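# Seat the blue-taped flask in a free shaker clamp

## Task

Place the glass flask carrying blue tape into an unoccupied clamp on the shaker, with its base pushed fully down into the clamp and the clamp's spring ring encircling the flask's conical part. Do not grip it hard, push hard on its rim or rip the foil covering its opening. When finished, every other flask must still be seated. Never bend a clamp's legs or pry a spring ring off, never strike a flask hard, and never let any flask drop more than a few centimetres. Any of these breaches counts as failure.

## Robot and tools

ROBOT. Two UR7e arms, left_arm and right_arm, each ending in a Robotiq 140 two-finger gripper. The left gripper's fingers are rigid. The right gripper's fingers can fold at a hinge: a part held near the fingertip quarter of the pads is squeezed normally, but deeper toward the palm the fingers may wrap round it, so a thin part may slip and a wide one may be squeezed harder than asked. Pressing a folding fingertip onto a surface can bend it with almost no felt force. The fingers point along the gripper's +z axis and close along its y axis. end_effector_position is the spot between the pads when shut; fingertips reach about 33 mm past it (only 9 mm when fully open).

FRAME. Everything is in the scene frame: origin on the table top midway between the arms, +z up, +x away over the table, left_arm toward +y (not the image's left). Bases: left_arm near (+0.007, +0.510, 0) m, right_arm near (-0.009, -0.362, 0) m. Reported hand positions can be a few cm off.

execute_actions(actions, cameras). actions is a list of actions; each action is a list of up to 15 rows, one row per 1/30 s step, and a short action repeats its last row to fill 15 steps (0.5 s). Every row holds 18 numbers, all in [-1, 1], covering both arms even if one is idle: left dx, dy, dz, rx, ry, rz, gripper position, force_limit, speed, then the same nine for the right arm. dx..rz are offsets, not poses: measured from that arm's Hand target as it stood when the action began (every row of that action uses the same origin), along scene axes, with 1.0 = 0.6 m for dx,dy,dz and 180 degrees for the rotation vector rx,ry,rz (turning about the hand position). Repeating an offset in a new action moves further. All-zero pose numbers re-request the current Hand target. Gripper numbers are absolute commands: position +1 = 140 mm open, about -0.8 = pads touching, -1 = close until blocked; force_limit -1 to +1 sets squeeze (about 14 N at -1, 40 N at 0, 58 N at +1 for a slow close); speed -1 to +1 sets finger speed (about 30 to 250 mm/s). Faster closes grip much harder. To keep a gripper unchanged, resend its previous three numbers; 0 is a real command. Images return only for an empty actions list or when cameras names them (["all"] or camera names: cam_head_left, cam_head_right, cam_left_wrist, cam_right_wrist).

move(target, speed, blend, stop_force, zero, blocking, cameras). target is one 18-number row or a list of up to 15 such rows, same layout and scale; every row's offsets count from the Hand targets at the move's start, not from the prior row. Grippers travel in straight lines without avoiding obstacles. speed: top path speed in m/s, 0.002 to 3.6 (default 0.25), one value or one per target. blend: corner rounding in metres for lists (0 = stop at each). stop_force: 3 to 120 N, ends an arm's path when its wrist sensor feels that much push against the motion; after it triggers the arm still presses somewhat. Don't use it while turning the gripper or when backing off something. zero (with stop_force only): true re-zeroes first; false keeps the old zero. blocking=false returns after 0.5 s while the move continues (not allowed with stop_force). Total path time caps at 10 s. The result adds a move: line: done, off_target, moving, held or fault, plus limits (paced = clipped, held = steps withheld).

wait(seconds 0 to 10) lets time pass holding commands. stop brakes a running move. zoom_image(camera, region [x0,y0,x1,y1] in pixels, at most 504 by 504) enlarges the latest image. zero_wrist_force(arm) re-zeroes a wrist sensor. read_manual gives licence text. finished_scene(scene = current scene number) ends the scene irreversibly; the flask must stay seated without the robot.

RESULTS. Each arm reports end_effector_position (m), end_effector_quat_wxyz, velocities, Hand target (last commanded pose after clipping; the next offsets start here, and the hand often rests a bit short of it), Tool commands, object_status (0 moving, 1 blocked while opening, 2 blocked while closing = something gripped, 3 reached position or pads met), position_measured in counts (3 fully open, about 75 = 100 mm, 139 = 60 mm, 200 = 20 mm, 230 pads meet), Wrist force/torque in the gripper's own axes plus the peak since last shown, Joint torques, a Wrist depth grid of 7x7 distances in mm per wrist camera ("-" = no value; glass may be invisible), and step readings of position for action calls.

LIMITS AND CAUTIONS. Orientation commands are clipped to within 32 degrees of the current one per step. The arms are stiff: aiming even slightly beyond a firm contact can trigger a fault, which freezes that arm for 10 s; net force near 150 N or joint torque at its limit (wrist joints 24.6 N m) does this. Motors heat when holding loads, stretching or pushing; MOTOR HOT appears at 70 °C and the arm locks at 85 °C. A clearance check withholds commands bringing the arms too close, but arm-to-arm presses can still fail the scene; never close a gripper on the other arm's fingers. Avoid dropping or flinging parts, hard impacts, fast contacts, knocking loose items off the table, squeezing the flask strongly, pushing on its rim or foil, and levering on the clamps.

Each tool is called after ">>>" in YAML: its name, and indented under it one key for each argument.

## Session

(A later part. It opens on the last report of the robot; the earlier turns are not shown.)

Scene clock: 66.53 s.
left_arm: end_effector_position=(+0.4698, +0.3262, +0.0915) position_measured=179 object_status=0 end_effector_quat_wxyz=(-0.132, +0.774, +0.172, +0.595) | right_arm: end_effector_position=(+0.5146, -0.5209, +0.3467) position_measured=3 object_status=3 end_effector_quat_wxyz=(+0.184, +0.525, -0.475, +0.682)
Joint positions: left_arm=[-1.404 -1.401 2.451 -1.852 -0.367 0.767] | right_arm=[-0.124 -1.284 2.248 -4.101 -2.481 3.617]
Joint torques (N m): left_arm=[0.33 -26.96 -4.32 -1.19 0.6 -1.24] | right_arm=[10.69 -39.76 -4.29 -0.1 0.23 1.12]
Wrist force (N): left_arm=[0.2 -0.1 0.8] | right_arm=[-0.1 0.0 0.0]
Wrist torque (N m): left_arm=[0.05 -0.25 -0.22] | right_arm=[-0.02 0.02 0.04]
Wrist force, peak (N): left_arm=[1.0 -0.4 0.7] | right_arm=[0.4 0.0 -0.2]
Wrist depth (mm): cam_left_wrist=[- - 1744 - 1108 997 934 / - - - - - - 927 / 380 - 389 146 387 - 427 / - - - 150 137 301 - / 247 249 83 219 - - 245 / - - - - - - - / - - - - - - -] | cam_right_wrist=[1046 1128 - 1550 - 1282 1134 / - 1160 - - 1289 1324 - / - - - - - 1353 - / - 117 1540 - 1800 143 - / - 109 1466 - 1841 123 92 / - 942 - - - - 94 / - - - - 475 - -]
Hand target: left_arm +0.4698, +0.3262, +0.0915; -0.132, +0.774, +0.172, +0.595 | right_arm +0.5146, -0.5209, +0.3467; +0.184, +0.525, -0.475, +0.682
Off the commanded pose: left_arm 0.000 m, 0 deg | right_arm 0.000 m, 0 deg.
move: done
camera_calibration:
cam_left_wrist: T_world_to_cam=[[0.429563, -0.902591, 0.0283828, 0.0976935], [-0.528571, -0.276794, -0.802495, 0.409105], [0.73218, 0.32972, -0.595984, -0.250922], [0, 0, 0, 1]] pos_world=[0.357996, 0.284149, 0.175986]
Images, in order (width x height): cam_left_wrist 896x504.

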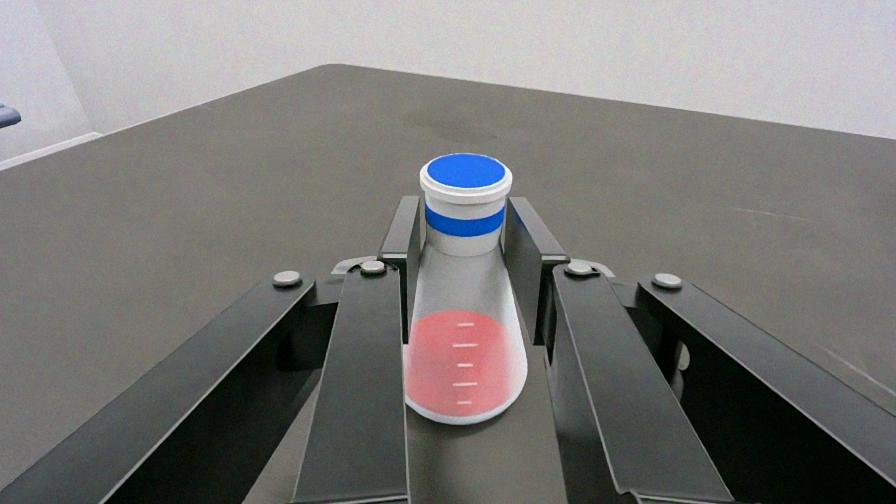

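>>> wait:
  seconds: 1.2
  cameras: ["cam_left_wrist"]

>>> zoom_image:
  camera: "cam_left_wrist"
  region: [360, 150, 580, 370]

Scene clock: 68.77 s.
left_arm: end_effector_position=(+0.4698, +0.3262, +0.0915) position_measured=179 object_status=2 end_effector_quat_wxyz=(-0.132, +0.774, +0.172, +0.595) | right_arm: end_effector_position=(+0.5146, -0.5209, +0.3467) position_measured=3 object_status=3 end_effector_quat_wxyz=(+0.184, +0.525, -0.475, +0.682)
Joint positions: left_arm=[-1.404 -1.401 2.451 -1.852 -0.367 0.767] | right_arm=[-0.124 -1.284 2.248 -4.101 -2.481 3.617]
Joint torques (N m): left_arm=[-13.54 -27.03 -7.45 -1.29 0.08 -0.95] | right_arm=[9.08 -41.4 -4.23 0.16 0.6 1.04]
Wrist force (N): left_arm=[-0.1 0.1 0.7] | right_arm=[0.0 0.1 -0.1]
Wrist torque (N m): left_arm=[0.07 -0.22 -0.22] | right_arm=[0.01 0.00 0.03]
Wrist force, peak (N): left_arm=[0.3 0.0 0.9] | right_arm=[0.0 0.5 -0.2]
Wrist depth (mm): cam_left_wrist=[- - 1325 - - 1093 - / - 481 593 - 1022 - - / - 420 - 145 397 430 - / - - 297 152 137 - - / - 248 83 214 - - - / - - - 195 - - - / - - - - - - -] | cam_right_wrist=[- - 1600 - 1415 1243 1118 / - - - - 1502 1632 1249 / - - - - - - - / - 117 1493 1975 - 133 - / - 109 1677 - 1943 116 92 / - 1118 - - - - 95 / - - - - - 401 -]
Hand target: left_arm +0.4698, +0.3262, +0.0915; -0.132, +0.774, +0.172, +0.595 | right_arm +0.5146, -0.5209, +0.3467; +0.184, +0.525, -0.475, +0.682
Tool commands: left_gripper/position=-1.0 left_gripper/force_limit=-1.0 left_gripper/speed=-1.0 right_gripper/position=+1.0 right_gripper/force_limit=+1.0 right_gripper/speed=+1.0
Off the commanded pose: left_arm 0.000 m, 0 deg | right_arm 0.000 m, 0 deg.
wait: 1.20 s; at rest from the start
camera_calibration:
cam_left_wrist: T_world_to_cam=[[0.429541, -0.902602, 0.0283487, 0.0977107], [-0.528589, -0.276756, -0.802496, 0.409101], [0.73218, 0.32972, -0.595984, -0.250922], [0, 0, 0, 1]] pos_world=[0.357996, 0.284149, 0.175986]
Images, in order (width x height): cam_left_wrist 896x504.

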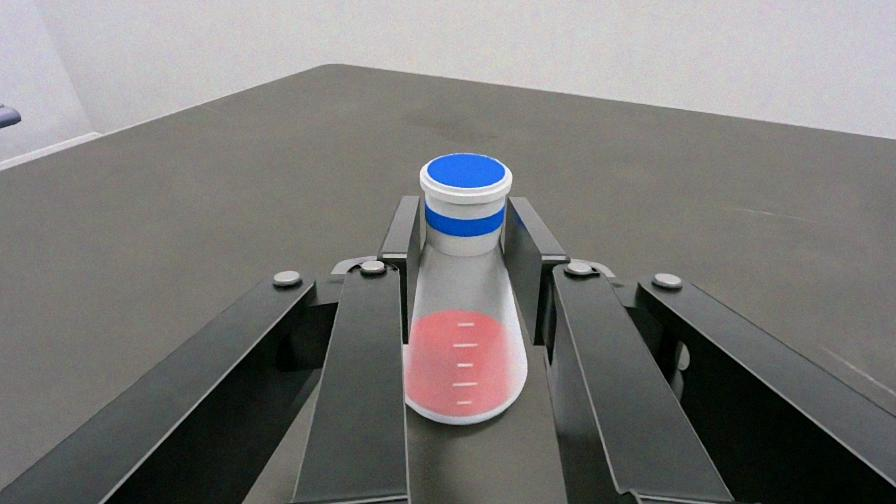

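Scaled by 2.291 from the camera's 896x504 image, which has a finer 1280x720 frame.

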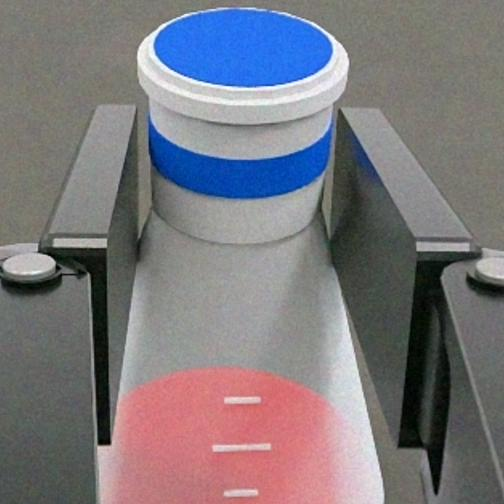

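>>> move:
  target: [0,0,0.01,0,0,0,-1,-1,-1,0,0,0,0,0,0,1,1,1]
  speed: 0.03
  cameras: ["cam_left_wrist"]

>>> zoom_image:
  camera: "cam_left_wrist"
  region: [340, 150, 600, 450]

Scene clock: 71.43 s.
left_arm: end_effector_position=(+0.4698, +0.3261, +0.0976) position_measured=179 object_status=2 end_effector_quat_wxyz=(-0.132, +0.774, +0.172, +0.595) | right_arm: end_effector_position=(+0.5146, -0.5209, +0.3467) position_measured=3 object_status=3 end_effector_quat_wxyz=(+0.184, +0.525, -0.475, +0.682)
Joint positions: left_arm=[-1.404 -1.42 2.446 -1.828 -0.367 0.767] | right_arm=[-0.124 -1.284 2.248 -4.101 -2.481 3.617]
Joint torques (N m): left_arm=[-9.01 -12.98 -12.74 -3.24 1.12 -0.96] | right_arm=[11.43 -41.34 -4.99 -0.11 0.52 1.11]
Wrist force (N): left_arm=[-0.4 -0.1 1.0] | right_arm=[0.0 0.1 0.0]
Wrist torque (N m): left_arm=[0.04 -0.21 -0.22] | right_arm=[0.02 0.01 0.04]
Wrist force, peak (N): left_arm=[-0.4 0.0 1.1] | right_arm=[0.5 -0.1 -0.3]
Wrist depth (mm): cam_left_wrist=[- 1625 1395 - 1198 - 826 / - - - 618 676 - - / 391 435 - 145 - 409 - / 313 - - 150 138 319 - / - 247 83 208 - 264 246 / - - - 194 - - - / - - - - - - -] | cam_right_wrist=[1029 1243 1540 1475 1475 1302 1128 / 1012 - - - 1511 - - / - - 1560 - - - - / - 118 1484 1666 - 133 1353 / - 109 - 2129 2288 116 92 / - - - - - - 95 / - - - 587 450 - -]
Hand target: left_arm +0.4698, +0.3262, +0.0975; -0.132, +0.774, +0.172, +0.595 | right_arm +0.5146, -0.5209, +0.3467; +0.184, +0.525, -0.475, +0.682
Off the commanded pose: left_arm 0.000 m, 0 deg | right_arm 0.000 m, 0 deg.
move: done
camera_calibration:
cam_left_wrist: T_world_to_cam=[[0.429541, -0.902602, 0.0283487, 0.0974475], [-0.528589, -0.276756, -0.802496, 0.413969], [0.73218, 0.32972, -0.595984, -0.247254], [0, 0, 0, 1]] pos_world=[0.357996, 0.284049, 0.182086]
Images, in order (width x height): cam_left_wrist 896x504.

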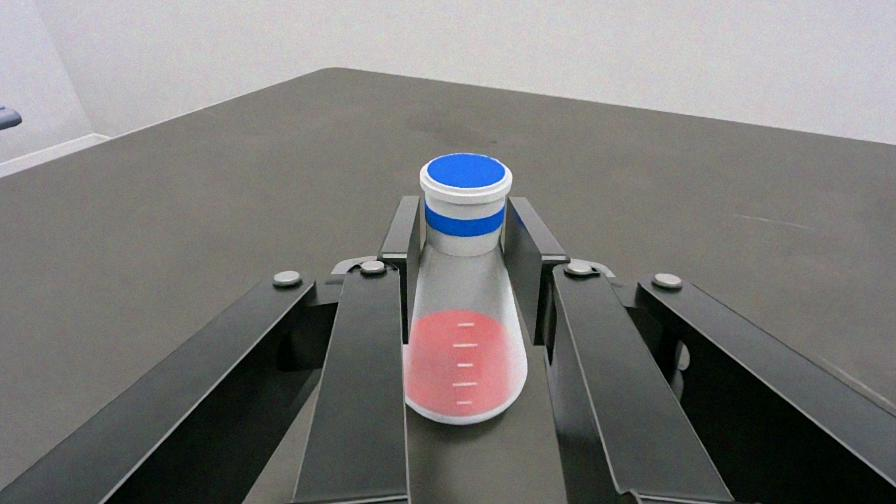

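Scaled by 1.680 from the camera's 896x504 image, which has a finer 1280x720 frame.

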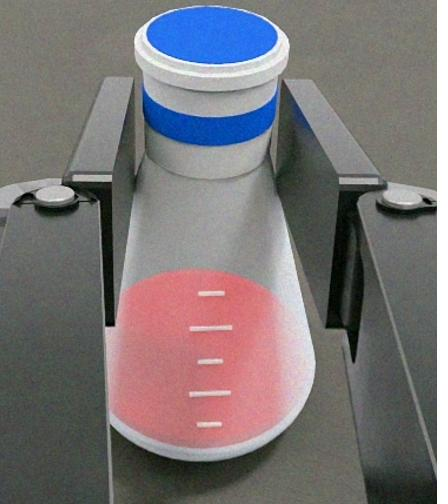

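>>> move:
  target:
    - [0,0,0.33,0,0,0,-1,-1,-1,0,0,0,0,0,0,1,1,1]
    - [-0.138,-0.5245,0.371,0,0,-0.1389,-1,-1,-1,0,0,0,0,0,0,1,1,1]
  speed: 0.15
  blend: [0.04,0]
  cameras: ["all"]

>>> zoom_image:
  camera: "cam_left_wrist"
  region: [300, 130, 650, 480]

>>> zoom_image:
  camera: "cam_head_right"
  region: [390, 80, 530, 240]

Scene clock: 77.80 s.
left_arm: end_effector_position=(+0.3870, +0.0115, +0.3201) position_measured=179 object_status=2 end_effector_quat_wxyz=(+0.000, +0.793, +0.000, +0.609) | right_arm: end_effector_position=(+0.5146, -0.5209, +0.3467) position_measured=3 object_status=3 end_effector_quat_wxyz=(+0.184, +0.525, -0.475, +0.682)
Joint positions: left_arm=[-1.688 -1.498 1.885 -1.569 -0.283 1.167] | right_arm=[-0.124 -1.284 2.248 -4.101 -2.481 3.617]
Joint torques (N m): left_arm=[11.78 -20.96 -27.06 -3.16 1.11 -0.05] | right_arm=[10.18 -39.62 -4.36 -0.17 1.28 1.07]
Wrist force (N): left_arm=[-0.6 -0.3 0.8] | right_arm=[0.1 0.1 -0.2]
Wrist torque (N m): left_arm=[-0.01 -0.18 -0.10] | right_arm=[0.01 -0.02 0.04]
Wrist force, peak (N): left_arm=[-2.8 -0.1 1.6] | right_arm=[0.1 0.3 -0.5]
Wrist depth (mm): cam_left_wrist=[1124 - - 1216 - - - / - - - - - - - / - 1429 1275 147 - 1446 - / - - 102 150 120 - - / - - 83 214 - - - / - - - 194 - - - / - - - 262 - - -] | cam_right_wrist=[1046 - - - 1324 1237 1128 / 942 1194 1360 1700 1493 1289 1200 / 972 1189 - - - 1424 1262 / 956 122 - - 1883 133 - / - 109 - - 1869 116 92 / - - 1289 - - - 94 / - - - - - - -]
Hand target: left_arm +0.3870, +0.0115, +0.3201; +0.000, +0.793, +0.000, +0.609 | right_arm +0.5146, -0.5209, +0.3467; +0.184, +0.525, -0.475, +0.682
Off the commanded pose: left_arm 0.000 m, 0 deg | right_arm 0.000 m, 0 deg.
move: done
camera_calibration:
cam_left_wrist: T_world_to_cam=[[0.00769168, -0.999568, 0.0283825, 0.00713232], [-0.596054, -0.0273728, -0.802478, 0.484849], [0.802908, -0.0107451, -0.596007, 0.0263551], [0, 0, 0, 1]] pos_world=[0.267781, 0.0206841, 0.404586]
cam_right_wrist: T_world_to_cam=[[-0.768715, -0.462573, -0.441705, 0.311938], [0.174296, 0.512962, -0.84053, 0.471481], [0.615385, -0.723115, -0.313697, -0.437957], [0, 0, 0, 1]] pos_world=[0.427127, -0.414252, 0.396693]

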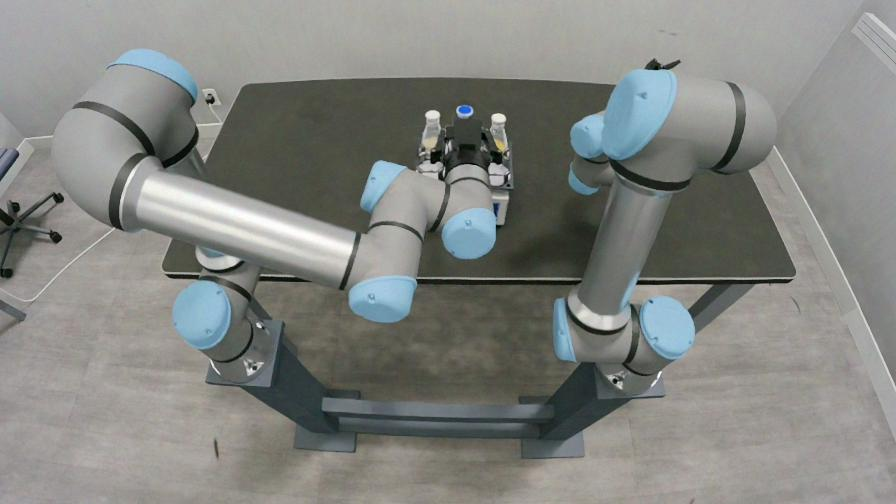

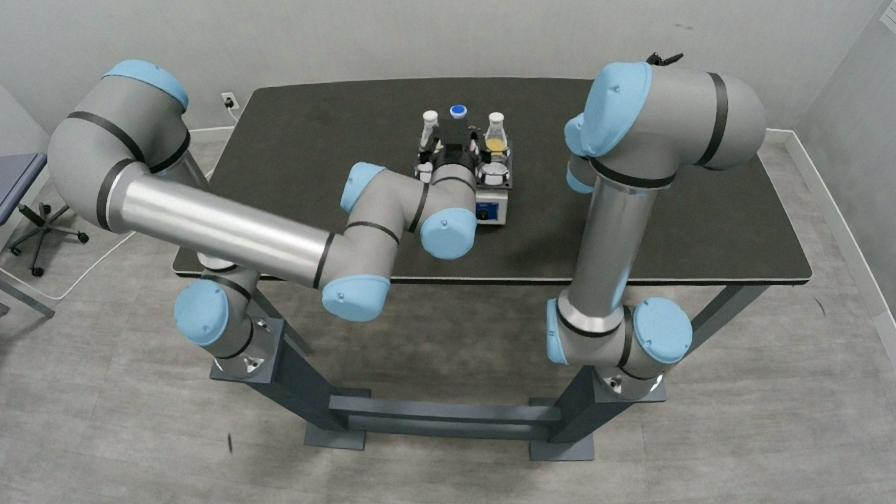

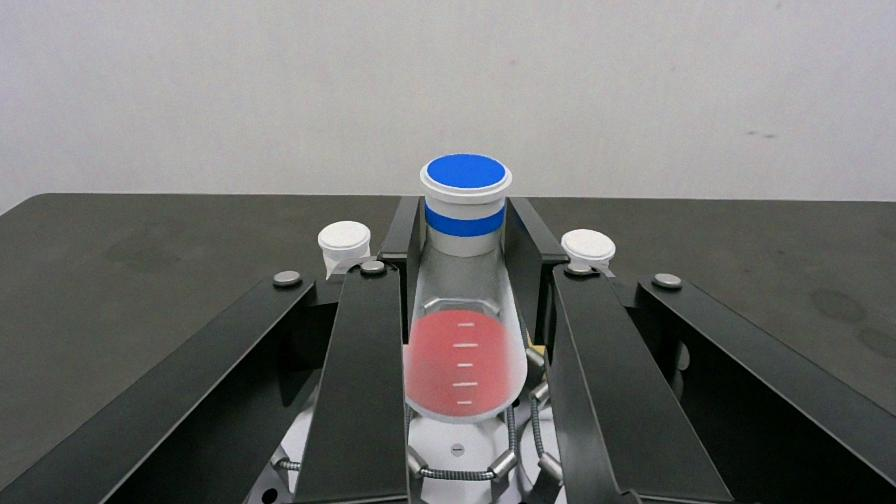

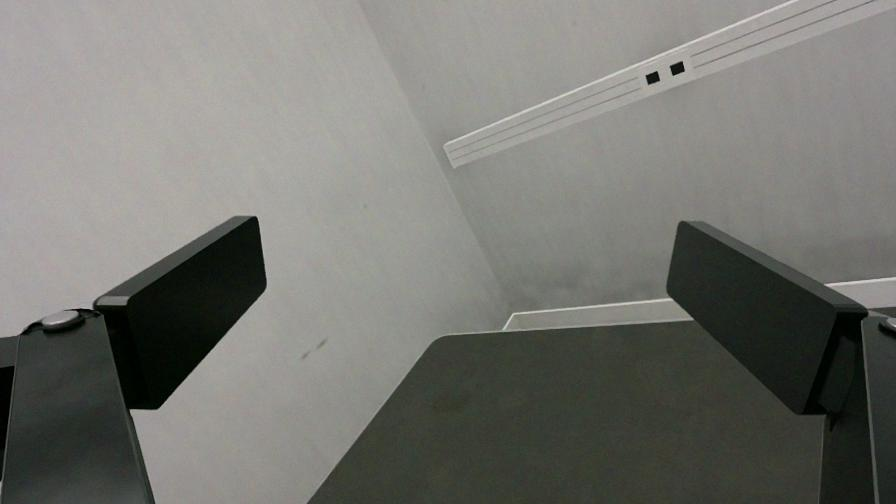

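Scaled by 1.440 from the camera's 896x504 image, which has a finer 1280x720 frame.

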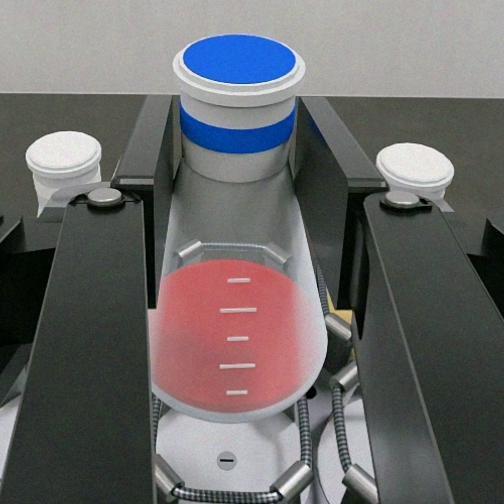

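Scaled by 3.150 from the camera's 896x504 image, which has a finer 1280x720 frame.

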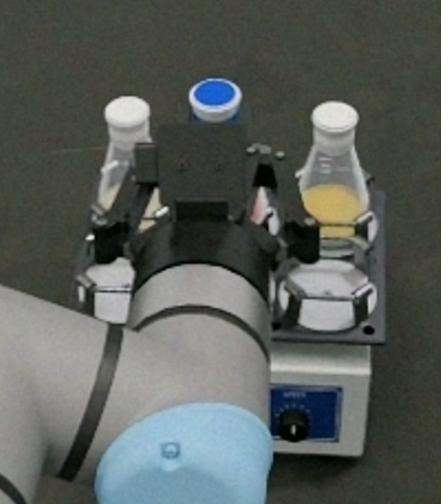

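>>> move:
  target: [-0.001,-0.005,-0.044,0,0,0,-1,-1,-1,0,0,0,0,0,0,1,1,1]
  speed: 0.06
  cameras: ["cam_left_wrist"]

>>> zoom_image:
  camera: "cam_left_wrist"
  region: [340, 260, 580, 500]

Scene clock: 81.07 s.
left_arm: end_effector_position=(+0.3864, +0.0085, +0.2937) position_measured=179 object_status=2 end_effector_quat_wxyz=(+0.000, +0.793, +0.000, +0.609) end_effector_velocity=(+0.000, +0.000, +0.000) end_effector_angular_velocity=(+0.005, +0.000, +0.000) | right_arm: end_effector_position=(+0.5146, -0.5209, +0.3467) position_measured=3 object_status=3 end_effector_quat_wxyz=(+0.184, +0.525, -0.475, +0.682)
Joint positions: left_arm=[-1.689 -1.464 1.921 -1.637 -0.283 1.165] | right_arm=[-0.124 -1.284 2.248 -4.101 -2.481 3.617]
Joint velocities: left_arm=[0 0 0 0.005 0 0] | right_arm=[within noise]
Joint torques (N m): left_arm=[-14.13 -33.94 -28.17 -1.47 2.04 0.93] | right_arm=[9.74 -39.42 -4.53 -0.04 1.74 1.08]
Wrist force (N): left_arm=[-0.4 -0.2 1.0] | right_arm=[0.2 0.2 -0.2]
Wrist torque (N m): left_arm=[0.01 -0.20 -0.22] | right_arm=[0.04 -0.04 0.04]
Wrist force, peak (N): left_arm=[-1.7 0.2 1.2] | right_arm=[0.0 0.5 -0.1]
Wrist depth (mm): cam_left_wrist=[- 1275 - - 1210 1168 - / 1296 1438 - - 1310 - - / 1581 - - 145 1255 - 1429 / - 629 260 152 136 - 650 / - - 83 215 - - 552 / - - - 201 - - - / - - - 236 - - -] | cam_right_wrist=[- 972 1511 1570 1376 1212 1123 / - - 1530 1643 1521 1654 1206 / 927 - 1289 - - - - / 931 118 - - 2093 133 1166 / - 109 - - 1787 116 92 / - - - - - - 94 / - 1051 - - - - -]
Hand target: left_arm +0.3864, +0.0085, +0.2937; +0.000, +0.793, +0.000, +0.609 | right_arm +0.5146, -0.5209, +0.3467; +0.184, +0.525, -0.475, +0.682
Off the commanded pose: left_arm 0.000 m, 0 deg | right_arm 0.000 m, 0 deg.
move: done
camera_calibration:
cam_left_wrist: T_world_to_cam=[[0.00779645, -0.999572, 0.0281859, 0.00493288], [-0.59605, -0.0272775, -0.802484, 0.463284], [0.802909, -0.0105437, -0.596008, 0.0109864], [0, 0, 0, 1]] pos_world=[0.267281, 0.0176838, 0.378186]
Images, in order (width x height): cam_left_wrist 896x504.

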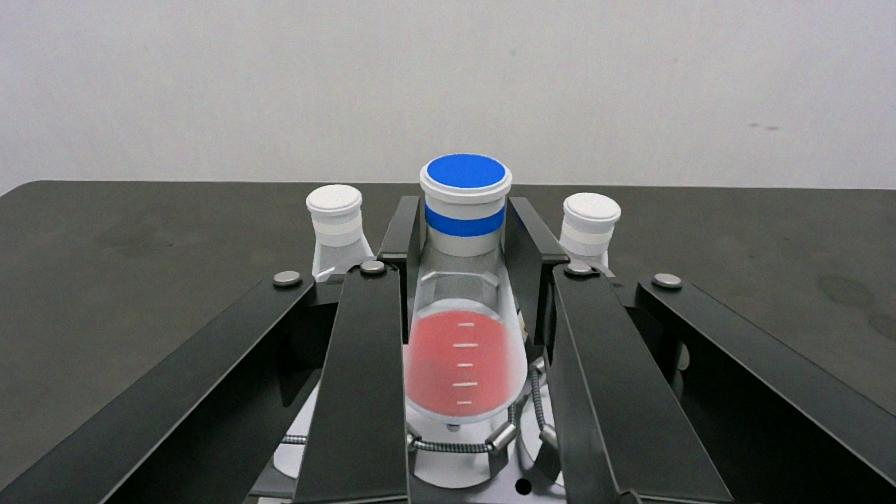

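Scaled by 2.100 from the camera's 896x504 image, which has a finer 1280x720 frame.

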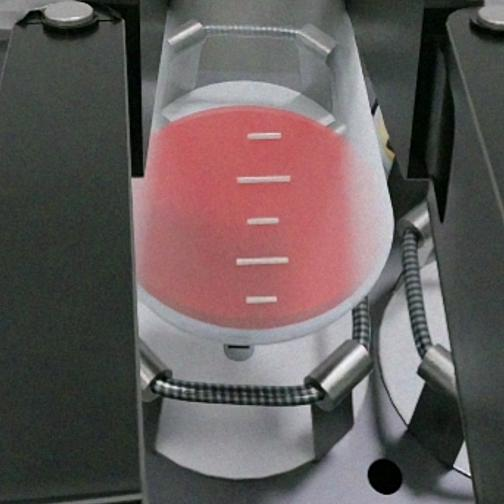

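>>> move:
  target: [0,0,-0.035,0,0,0,-1,-1,-1,0,0,0,0,0,0,1,1,1]
  speed: 0.015
  stop_force: 12
  cameras: ["cam_left_wrist"]

>>> zoom_image:
  camera: "cam_left_wrist"
  region: [340, 130, 580, 500]

Scene clock: 85.17 s.
left_arm: end_effector_position=(+0.3864, +0.0085, +0.2727) position_measured=179 object_status=2 end_effector_quat_wxyz=(+0.000, +0.793, +0.000, +0.609) | right_arm: end_effector_position=(+0.5146, -0.5209, +0.3467) position_measured=3 object_status=3 end_effector_quat_wxyz=(+0.184, +0.525, -0.475, +0.682)
Joint positions: left_arm=[-1.689 -1.439 1.954 -1.694 -0.283 1.165] | right_arm=[-0.124 -1.284 2.248 -4.101 -2.481 3.617]
Joint torques (N m): left_arm=[-12.68 -36.2 -27.34 -1.36 0.84 1.29] | right_arm=[10.55 -39.18 -5.12 -0.01 1.79 1.18]
Wrist force (N): left_arm=[-0.5 -0.1 0.9] | right_arm=[0.0 0.1 0.1]
Wrist torque (N m): left_arm=[0.03 -0.21 -0.21] | right_arm=[0.01 -0.01 0.03]
Wrist force, peak (N): left_arm=[-0.9 -0.2 1.2] | right_arm=[-0.2 0.4 -0.3]
Wrist depth (mm): cam_left_wrist=[1168 - - 1163 - - 1146 / - - - - - - 1296 / - 700 246 145 741 - - / 587 616 - 154 243 666 613 / - - 83 215 - - 537 / - - - 200 - - - / - - - - - - -] | cam_right_wrist=[1003 - - 1475 - 1200 1088 / 968 1177 - 1677 1560 - - / 964 1206 - 1800 1943 1309 1206 / - 122 1550 - 1774 133 1368 / - 109 - 1959 1689 116 92 / - - 1243 - 591 - 94 / - - - - - - -]
Hand target: left_arm +0.3864, +0.0085, +0.2727; +0.000, +0.793, +0.000, +0.609 | right_arm +0.5146, -0.5209, +0.3467; +0.184, +0.525, -0.475, +0.682
Off the commanded pose: left_arm 0.000 m, 0 deg | right_arm 0.000 m, 0 deg.
move: done
camera_calibration:
cam_left_wrist: T_world_to_cam=[[0.00783122, -0.999566, 0.0284052, 0.00533686], [-0.596051, -0.0274742, -0.802476, 0.44643], [0.802908, -0.0106466, -0.596007, -0.00152905], [0, 0, 0, 1]] pos_world=[0.267281, 0.0175836, 0.357186]
Images, in order (width x height): cam_left_wrist 896x504.

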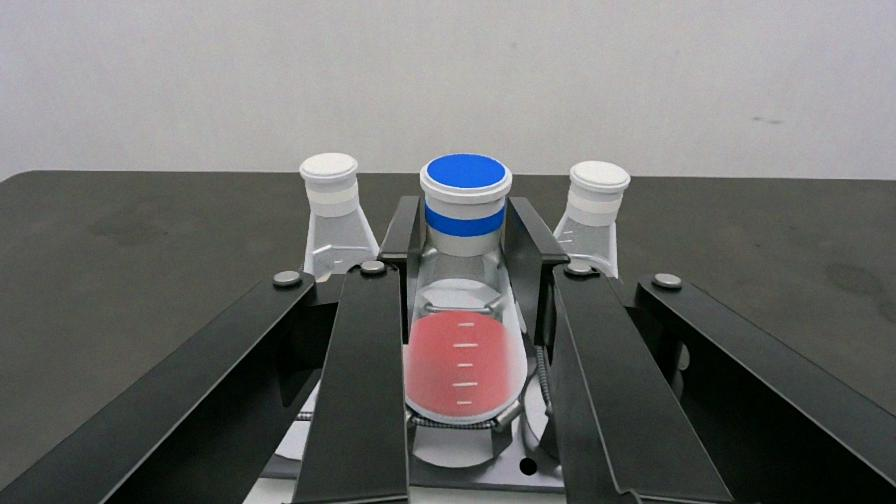

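Scaled by 1.362 from the camera's 896x504 image, which has a finer 1280x720 frame.

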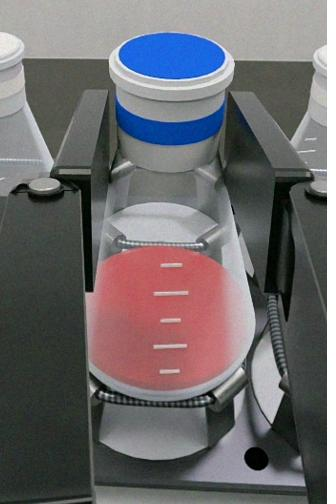

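>>> move:
  target: [0,0,-0.02,0,0,0,-1,-1,-1,0,0,0,0,0,0,1,1,1]
  speed: 0.015
  stop_force: 12
  cameras: ["cam_left_wrist"]

>>> zoom_image:
  camera: "cam_left_wrist"
  region: [340, 240, 580, 480]

Scene clock: 87.60 s.
left_arm: end_effector_position=(+0.3864, +0.0085, +0.2651) position_measured=179 object_status=2 end_effector_quat_wxyz=(+0.000, +0.793, +0.000, +0.609) | right_arm: end_effector_position=(+0.5146, -0.5209, +0.3467) position_measured=3 object_status=3 end_effector_quat_wxyz=(+0.184, +0.525, -0.475, +0.682)
Joint positions: left_arm=[-1.689 -1.43 1.965 -1.715 -0.283 1.165] | right_arm=[-0.124 -1.284 2.248 -4.101 -2.481 3.617]
Joint torques (N m): left_arm=[-9.8 -29.99 -23.62 -2.94 -2.24 -1.66] | right_arm=[9.82 -38.98 -4.87 -0.25 2.09 1.08]
Wrist force (N): left_arm=[11.3 -2.6 1.2] | right_arm=[0.1 0.2 -0.2]
Wrist torque (N m): left_arm=[0.06 -0.13 -0.19] | right_arm=[0.02 -0.02 0.04]
Wrist force, peak (N): left_arm=[22.1 -4.4 0.9] | right_arm=[0.5 0.2 -0.3]
Wrist depth (mm): cam_left_wrist=[- 1242 1282 - - - 1163 / - 1262 1289 1268 1395 - 1180 / 702 - 239 146 240 - 732 / 576 584 - 156 299 593 - / - - 83 215 - - - / - - - 200 - - - / - - - 222 - - -] | cam_right_wrist=[960 - - 1643 - 1139 1155 / 995 - - 1855 1540 - - / 917 - 1316 - 1611 1484 1183 / 907 117 1511 2288 1943 133 1345 / - 109 1218 - 1677 116 92 / - - - 740 - - 94 / - - - - 448 - -]
Hand target: left_arm +0.3864, +0.0085, +0.2651; +0.000, +0.793, +0.000, +0.609 (not the last commanded pose) | right_arm +0.5146, -0.5209, +0.3467; +0.184, +0.525, -0.475, +0.682
Off the commanded pose: left_arm 0.004 m, 0 deg | right_arm 0.000 m, 0 deg.
move: contact (left_arm)
camera_calibration:
cam_left_wrist: T_world_to_cam=[[0.00788668, -0.999563, 0.0284883, 0.00550855], [-0.595938, -0.0275755, -0.802557, 0.44033], [0.802991, -0.0106478, -0.595895, -0.00612044], [0, 0, 0, 1]] pos_world=[0.267281, 0.0175833, 0.349586]
Images, in order (width x height): cam_left_wrist 896x504.

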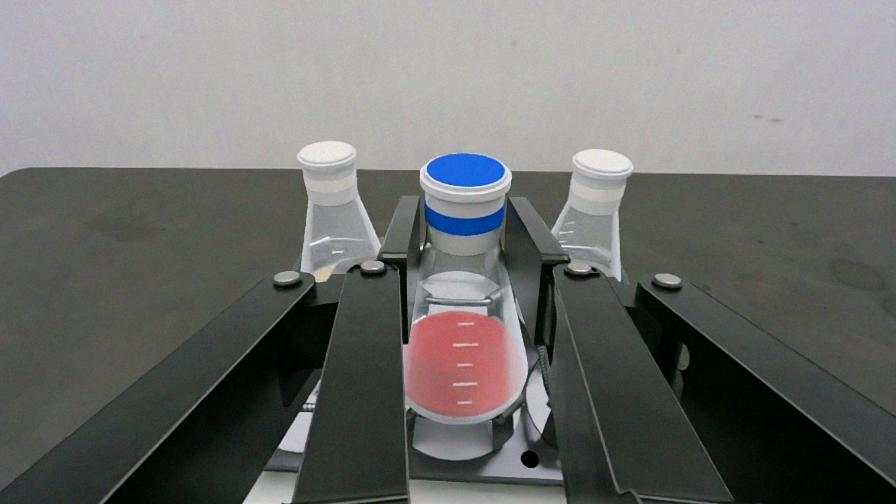

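Scaled by 2.100 from the camera's 896x504 image, which has a finer 1280x720 frame.

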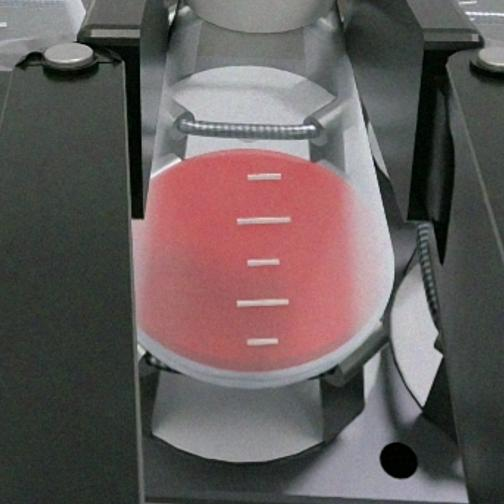

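>>> move:
  target: [0,0,-0.028,0,0,0,-1,-1,-1,0,0,0,0,0,0,1,1,1]
  speed: 0.01
  stop_force: 20
  cameras: ["cam_left_wrist"]

>>> zoom_image:
  camera: "cam_left_wrist"
  region: [340, 130, 580, 480]

Scene clock: 92.30 s.
left_arm: end_effector_position=(+0.3864, +0.0084, +0.2639) position_measured=179 object_status=2 end_effector_quat_wxyz=(+0.000, +0.793, +0.000, +0.609) | right_arm: end_effector_position=(+0.5146, -0.5209, +0.3467) position_measured=3 object_status=3 end_effector_quat_wxyz=(+0.184, +0.525, -0.475, +0.682)
Joint positions: left_arm=[-1.689 -1.428 1.966 -1.719 -0.283 1.165] | right_arm=[-0.124 -1.284 2.248 -4.101 -2.481 3.617]
Joint torques (N m): left_arm=[-15.11 -20.82 -20.98 -3.24 -5.51 -0.86] | right_arm=[9.02 -38.16 -4.71 -0.25 1.91 1.16]
Wrist force (N): left_arm=[26.8 -8.7 1.5] | right_arm=[0.1 0.1 -0.1]
Wrist torque (N m): left_arm=[0.32 0.00 0.11] | right_arm=[0.00 -0.03 0.03]
Wrist force, peak (N): left_arm=[37.4 -10.4 1.7] | right_arm=[0.5 0.3 -0.2]
Wrist depth (mm): cam_left_wrist=[1403 1229 1262 - - - - / - - 1275 - 1275 - - / 751 1420 - 146 246 1455 1581 / 555 - 113 159 137 586 574 / 463 - 83 214 - 484 - / - - - 195 - - - / - - - 220 - - -] | cam_right_wrist=[983 1144 1600 1643 - 1243 1093 / 1008 - 1570 1632 1521 1331 - / - 1155 - 1841 1643 - - / - 122 1296 1841 1737 133 - / - 109 - 2093 2499 116 92 / - - - - - 453 94 / - - - - - 410 -]
Hand target: left_arm +0.3864, +0.0084, +0.2640; +0.000, +0.793, +0.000, +0.609 (not the last commanded pose) | right_arm +0.5146, -0.5209, +0.3467; +0.184, +0.525, -0.475, +0.682
Off the commanded pose: left_arm 0.016 m, 0 deg | right_arm 0.000 m, 0 deg.
move: contact (left_arm)
camera_calibration:
cam_left_wrist: T_world_to_cam=[[0.00781456, -0.999552, 0.0289075, 0.00541585], [-0.595831, -0.0278706, -0.802626, 0.439367], [0.803072, -0.0109518, -0.595782, -0.00689203], [0, 0, 0, 1]] pos_world=[0.267281, 0.0175833, 0.348385]
Images, in order (width x height): cam_left_wrist 896x504.

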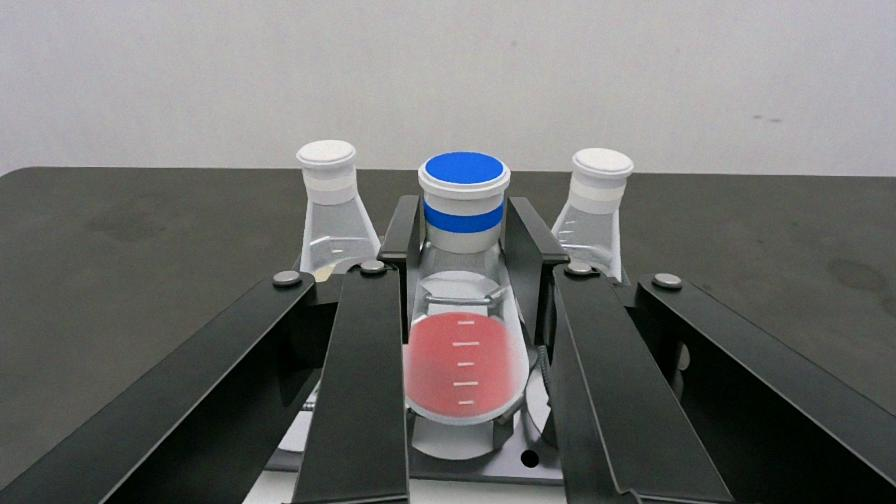

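Scaled by 1.440 from the camera's 896x504 image, which has a finer 1280x720 frame.

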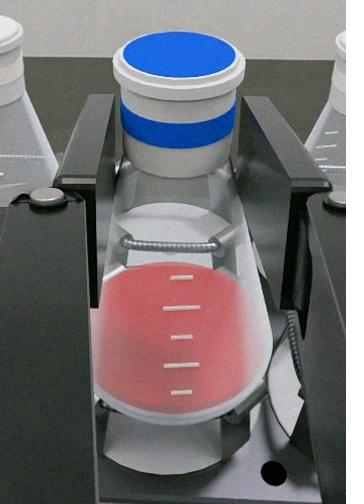

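>>> zoom_image:
  camera: "cam_left_wrist"
  region: [400, 360, 560, 480]

>>> zoom_image:
  camera: "cam_left_wrist"
  region: [400, 240, 560, 370]

Scaled by 3.150 from the camera's 896x504 image, which has a finer 1280x720 frame.

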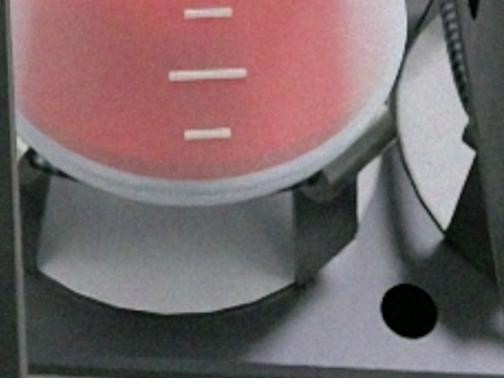

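Scaled by 3.150 from the camera's 896x504 image, which has a finer 1280x720 frame.

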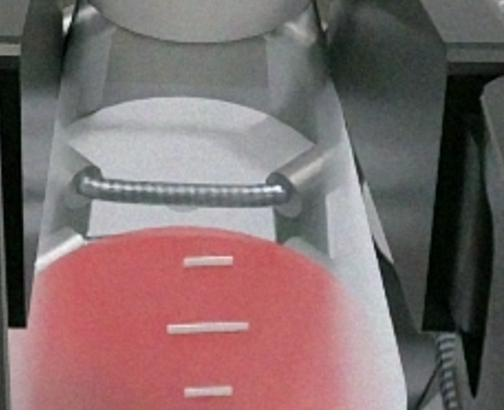

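>>> move:
  target:
    - [0,0,0.0083,0,0,0,-1,-1,-1,0,0,0,0,0,0,1,1,1]
    - [0.0033,0.0035,0.0083,0,0,0,-1,-1,-1,0,0,0,0,0,0,1,1,1]
  speed: 0.02
  cameras: ["cam_left_wrist"]

>>> zoom_image:
  camera: "cam_left_wrist"
  region: [400, 360, 560, 480]

Scene clock: 100.50 s.
left_arm: end_effector_position=(+0.3885, +0.0106, +0.2690) position_measured=179 object_status=2 end_effector_quat_wxyz=(+0.000, +0.793, +0.000, +0.609) end_effector_velocity=(+0.000, +0.000, +0.000) end_effector_angular_velocity=(+0.000, -0.001, +0.002) | right_arm: end_effector_position=(+0.5146, -0.5209, +0.3467) position_measured=3 object_status=3 end_effector_quat_wxyz=(+0.184, +0.525, -0.475, +0.682)
Joint positions: left_arm=[-1.685 -1.438 1.967 -1.72 -0.281 1.177] | right_arm=[-0.124 -1.284 2.248 -4.101 -2.481 3.617]
Joint velocities: left_arm=[0.001 0.001 -0.002 0.005 0 -0.004] | right_arm=[within noise]
Joint torques (N m): left_arm=[-3.46 -23.01 -28.47 -1.39 1.83 -1.71] | right_arm=[10.05 -38.79 -5.57 -0.12 2.1 1.09]
Wrist force (N): left_arm=[0.5 1.3 1.0] | right_arm=[0.1 0.3 -0.4]
Wrist torque (N m): left_arm=[0.33 -0.43 -0.20] | right_arm=[0.04 -0.03 0.03]
Wrist force, peak (N): left_arm=[28.2 -9.1 1.5] | right_arm=[0.6 0.4 -0.2]
Wrist depth (mm): cam_left_wrist=[- - - 1151 - 1180 1395 / - - 1235 1289 - - 1268 / 702 - 248 152 - - - / 618 - 589 156 121 543 - / - - 83 - - - - / - - - 200 - - - / - - - 216 - - -] | cam_right_wrist=[907 1189 - - 1345 1316 1150 / 983 1144 1502 - 1550 1521 - / - 1256 - - 1737 1282 1331 / - 117 1457 - - 132 1177 / - 109 1218 2449 2075 123 92 / - - - - - - 94 / - 1024 - - - - -]
Hand target: left_arm +0.3884, +0.0105, +0.2689; +0.000, +0.793, +0.000, +0.609 | right_arm +0.5146, -0.5209, +0.3467; +0.184, +0.525, -0.475, +0.682
Off the commanded pose: left_arm 0.000 m, 0 deg | right_arm 0.000 m, 0 deg.
move: done
camera_calibration:
cam_left_wrist: T_world_to_cam=[[0.00773093, -0.99955, 0.0289675, 0.00745629], [-0.595768, -0.0278698, -0.802673, 0.444632], [0.803119, -0.0110525, -0.595716, -0.00552957], [0, 0, 0, 1]] pos_world=[0.269281, 0.0197836, 0.353384]
Images, in order (width x height): cam_left_wrist 896x504.

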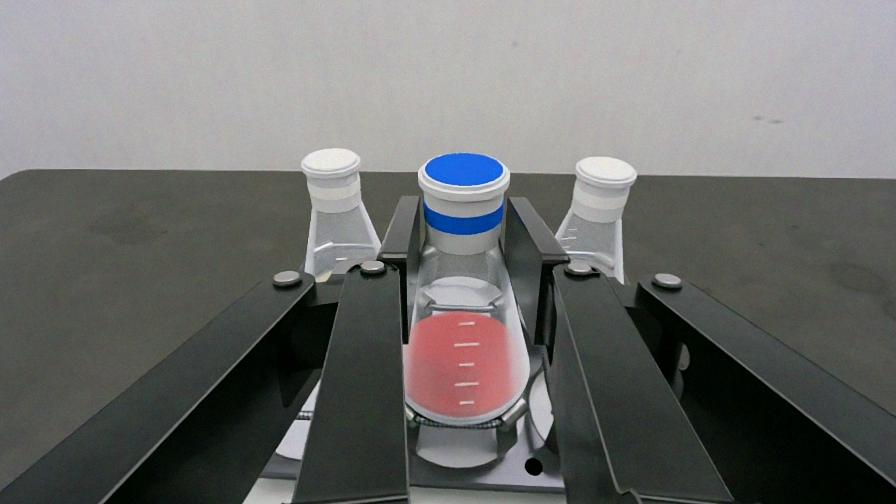

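Scaled by 3.150 from the camera's 896x504 image, which has a finer 1280x720 frame.

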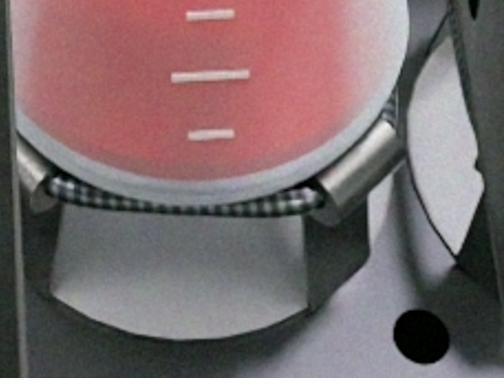

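>>> move:
  target:
    - [0,0.002,0,0,0,0,-1,-1,-1,0,0,0,0,0,0,1,1,1]
    - [0,0.002,-0.03,0,0,0,-1,-1,-1,0,0,0,0,0,0,1,1,1]
  speed: 0.01
  stop_force: 30
  cameras: ["cam_left_wrist"]

>>> zoom_image:
  camera: "cam_left_wrist"
  region: [400, 360, 560, 480]

Scene clock: 105.47 s.
left_arm: end_effector_position=(+0.3884, +0.0116, +0.2633) position_measured=179 object_status=2 end_effector_quat_wxyz=(+0.001, +0.793, +0.000, +0.609) | right_arm: end_effector_position=(+0.5146, -0.5209, +0.3467) position_measured=3 object_status=3 end_effector_quat_wxyz=(+0.184, +0.525, -0.475, +0.682)
Joint positions: left_arm=[-1.686 -1.433 1.978 -1.736 -0.281 1.176] | right_arm=[-0.124 -1.284 2.248 -4.101 -2.481 3.617]
Joint torques (N m): left_arm=[-13.44 -25.13 -15.34 -0.19 -6.6 -0.83] | right_arm=[9.18 -38.01 -4.11 -0.26 1.94 0.97]
Wrist force (N): left_arm=[27.5 8.5 0.9] | right_arm=[0.1 -0.3 -0.3]
Wrist torque (N m): left_arm=[0.07 -0.29 -0.25] | right_arm=[-0.06 0.00 0.03]
Wrist force, peak (N): left_arm=[35.1 9.6 0.9] | right_arm=[0.3 0.4 -0.3]
Wrist depth (mm): cam_left_wrist=[1119 - - 1140 - - 1119 / 1223 - 1229 - - - - / - 723 664 150 242 - - / 540 - 577 151 137 - - / - - 83 218 - - - / - - - 193 - - - / - - - 212 - - -] | cam_right_wrist=[- 1144 - - 1677 1155 1098 / - - - - 1570 - 1224 / - 1262 1440 - 1622 - 1282 / - 117 - - 1898 133 1256 / - 109 - 1424 2075 116 92 / - - 1424 - - - 94 / - - - 577 - - -]
Hand target: left_arm +0.3884, +0.0116, +0.2633; +0.001, +0.793, +0.000, +0.609 (not the last commanded pose) | right_arm +0.5146, -0.5209, +0.3467; +0.184, +0.525, -0.475, +0.682
Off the commanded pose: left_arm 0.012 m, 0 deg | right_arm 0.000 m, 0 deg.
move: contact (left_arm); path passed 1 of 2 targets
camera_calibration:
cam_left_wrist: T_world_to_cam=[[0.00765462, -0.999539, 0.0293873, 0.00859535], [-0.595549, -0.0281645, -0.802825, 0.440087], [0.803283, -0.0113562, -0.59549, -0.00903034], [0, 0, 0, 1]] pos_world=[0.269281, 0.0208837, 0.347683]
Images, in order (width x height): cam_left_wrist 896x504.

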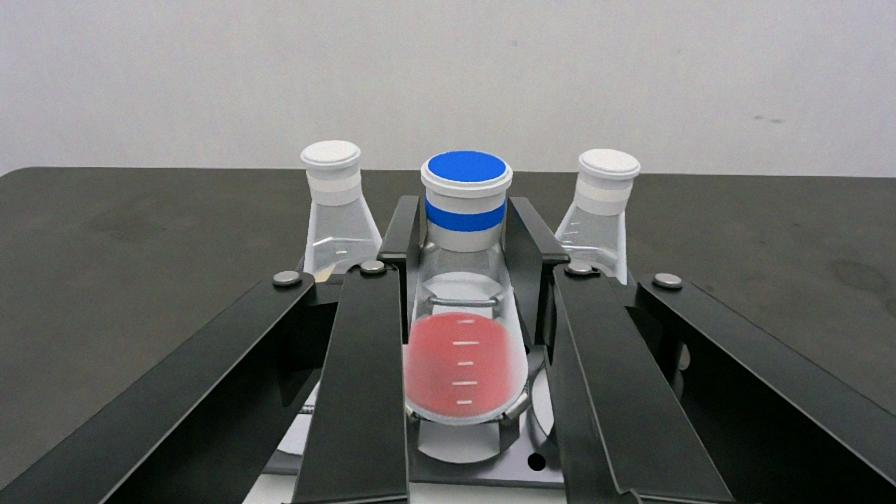

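Scaled by 3.150 from the camera's 896x504 image, which has a finer 1280x720 frame.

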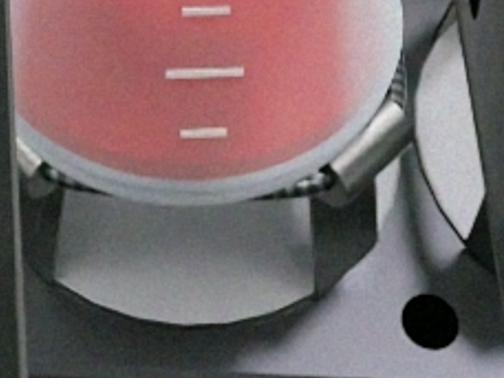

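>>> move:
  target:
    - [0,0,0.0117,0,0,0,-1,-1,-1,0,0,0,0,0,0,1,1,1]
    - [0.0092,-0.003,0.0117,0,0,0,-1,-1,-1,0,0,0,0,0,0,1,1,1]
  speed: 0.02
  cameras: ["cam_left_wrist"]

>>> zoom_image:
  camera: "cam_left_wrist"
  region: [380, 240, 560, 480]

Scene clock: 115.33 s.
left_arm: end_effector_position=(+0.3941, +0.0099, +0.2703) position_measured=179 object_status=2 end_effector_quat_wxyz=(+0.001, +0.793, +0.000, +0.609) | right_arm: end_effector_position=(+0.5146, -0.5209, +0.3467) position_measured=3 object_status=3 end_effector_quat_wxyz=(+0.184, +0.525, -0.475, +0.682)
Joint positions: left_arm=[-1.674 -1.435 1.969 -1.764 -0.277 1.215] | right_arm=[-0.124 -1.284 2.248 -4.101 -2.481 3.617]
Joint torques (N m): left_arm=[-14.46 -35.82 -16.11 -1.52 1.05 -1.45] | right_arm=[10.52 -36.78 -5.75 -0.08 1.97 1.38]
Wrist force (N): left_arm=[1.4 0.8 1.5] | right_arm=[0.3 0.0 -0.1]
Wrist torque (N m): left_arm=[0.23 -0.60 -0.12] | right_arm=[0.01 -0.05 0.04]
Wrist force, peak (N): left_arm=[27.7 8.6 1.1] | right_arm=[0.2 0.3 -0.4]
Wrist depth (mm): cam_left_wrist=[- - 1340 1040 - 1093 1223 / - - - - 1296 - 1248 / 672 - 238 148 1379 760 1310 / 586 607 113 152 138 593 608 / - - 83 214 - - - / - - - 194 - - - / - - - 207 - - -] | cam_right_wrist=[1065 1269 - - 1493 1230 1093 / - 1172 - 2024 1611 1345 1237 / - 1177 1457 - - 1466 - / - 117 - 1590 - 133 - / - 109 - - 2007 123 92 / - - - 704 - - 94 / - - - - 468 391 -]
Hand target: left_arm +0.3940, +0.0098, +0.2703; +0.001, +0.793, +0.000, +0.609 | right_arm +0.5146, -0.5209, +0.3467; +0.184, +0.525, -0.475, +0.682
Off the commanded pose: left_arm 0.000 m, 0 deg | right_arm 0.000 m, 0 deg.
move: done
camera_calibration:
cam_left_wrist: T_world_to_cam=[[0.00787276, -0.999538, 0.0293534, 0.00649883], [-0.595478, -0.0282682, -0.802874, 0.44899], [0.803333, -0.0111585, -0.595426, -0.0094209], [0, 0, 0, 1]] pos_world=[0.274881, 0.0190828, 0.354682]
Images, in order (width x height): cam_left_wrist 896x504.

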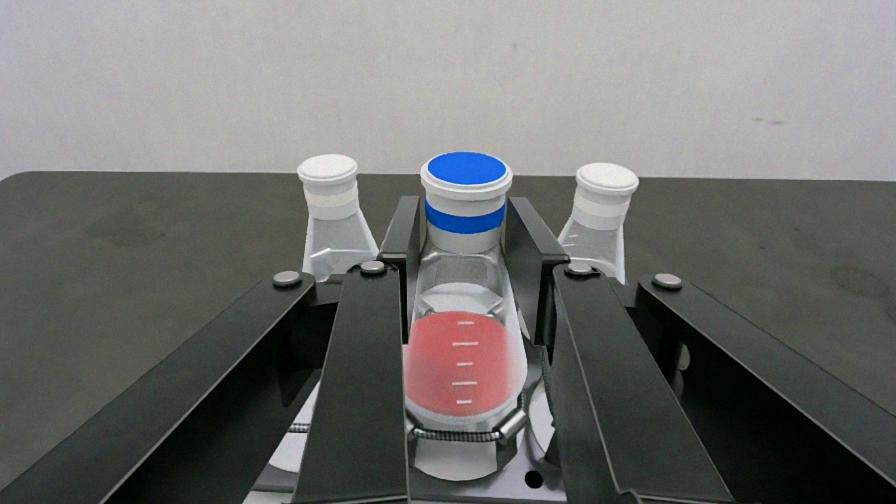

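Scaled by 2.100 from the camera's 896x504 image, which has a finer 1280x720 frame.

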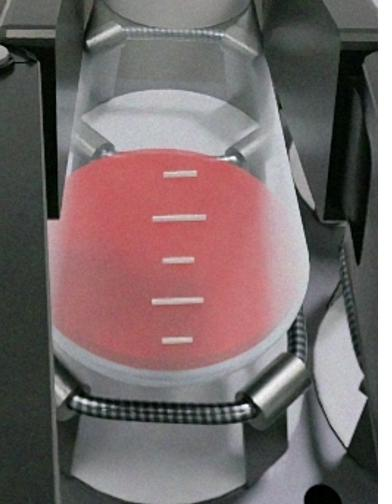

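>>> move:
  target: [0,0,-0.035,0,0,0,-1,-1,-1,0,0,0,0,0,0,1,1,1]
  speed: 0.01
  stop_force: 25
  cameras: ["cam_left_wrist"]

>>> zoom_image:
  camera: "cam_left_wrist"
  region: [380, 240, 560, 480]

Scene clock: 118.87 s.
left_arm: end_effector_position=(+0.3939, +0.0098, +0.2568) position_measured=179 object_status=2 end_effector_quat_wxyz=(+0.001, +0.793, +0.000, +0.609) | right_arm: end_effector_position=(+0.5146, -0.5209, +0.3467) position_measured=3 object_status=3 end_effector_quat_wxyz=(+0.184, +0.525, -0.475, +0.682)
Joint positions: left_arm=[-1.674 -1.416 1.988 -1.801 -0.277 1.215] | right_arm=[-0.124 -1.284 2.248 -4.101 -2.481 3.617]
Joint torques (N m): left_arm=[-9.92 -26.89 -17.56 -0.5 -4.39 -1.15] | right_arm=[9.61 -37.66 -4.81 -0.13 2.08 0.82]
Wrist force (N): left_arm=[21.9 6.4 -3.0] | right_arm=[0.3 0.1 -0.2]
Wrist torque (N m): left_arm=[0.06 -0.54 -0.31] | right_arm=[0.03 -0.04 0.03]
Wrist force, peak (N): left_arm=[31.1 5.8 -7.1] | right_arm=[0.4 0.4 0.0]
Wrist depth (mm): cam_left_wrist=[- 1135 1168 - - - 1216 / - 1204 - 1429 - 1303 1229 / - - - 144 219 690 732 / 562 - 103 156 121 580 616 / - - 83 213 - - - / - - - 191 - - - / - - - 206 - - -] | cam_right_wrist=[1024 - - - - 1224 1103 / 938 1324 1502 1800 1466 1331 1194 / 991 910 - 1643 - 1368 - / - 117 - 1855 1787 133 1540 / - 109 - 1611 1869 116 92 / - - - 678 589 445 95 / - - - - - 410 -]
Hand target: left_arm +0.3940, +0.0098, +0.2568; +0.001, +0.793, +0.000, +0.609 (not the last commanded pose) | right_arm +0.5146, -0.5209, +0.3467; +0.184, +0.525, -0.475, +0.682
Off the commanded pose: left_arm 0.007 m, 0 deg | right_arm 0.000 m, 0 deg.
move: contact (left_arm)
camera_calibration:
cam_left_wrist: T_world_to_cam=[[0.00760665, -0.999531, 0.0296681, 0.00686313], [-0.595487, -0.0283624, -0.802864, 0.438033], [0.803329, -0.0115599, -0.595423, -0.0172912], [0, 0, 0, 1]] pos_world=[0.274681, 0.0190837, 0.341182]
Images, in order (width x height): cam_left_wrist 896x504.

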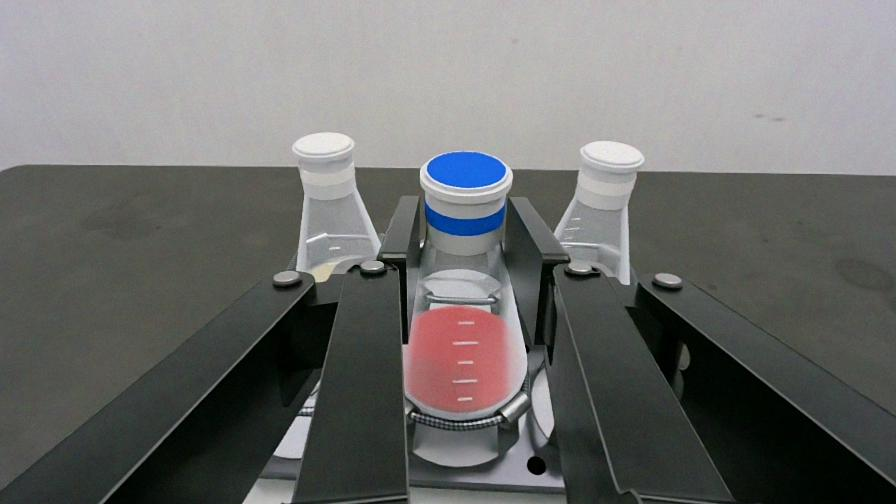

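Scaled by 2.100 from the camera's 896x504 image, which has a finer 1280x720 frame.

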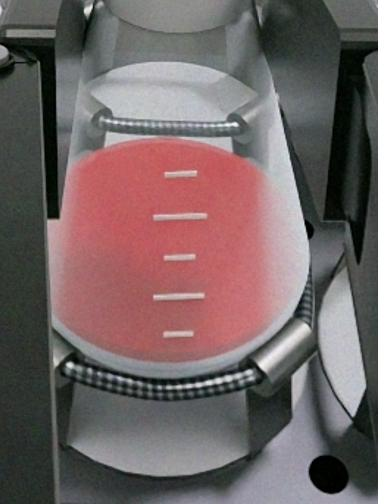

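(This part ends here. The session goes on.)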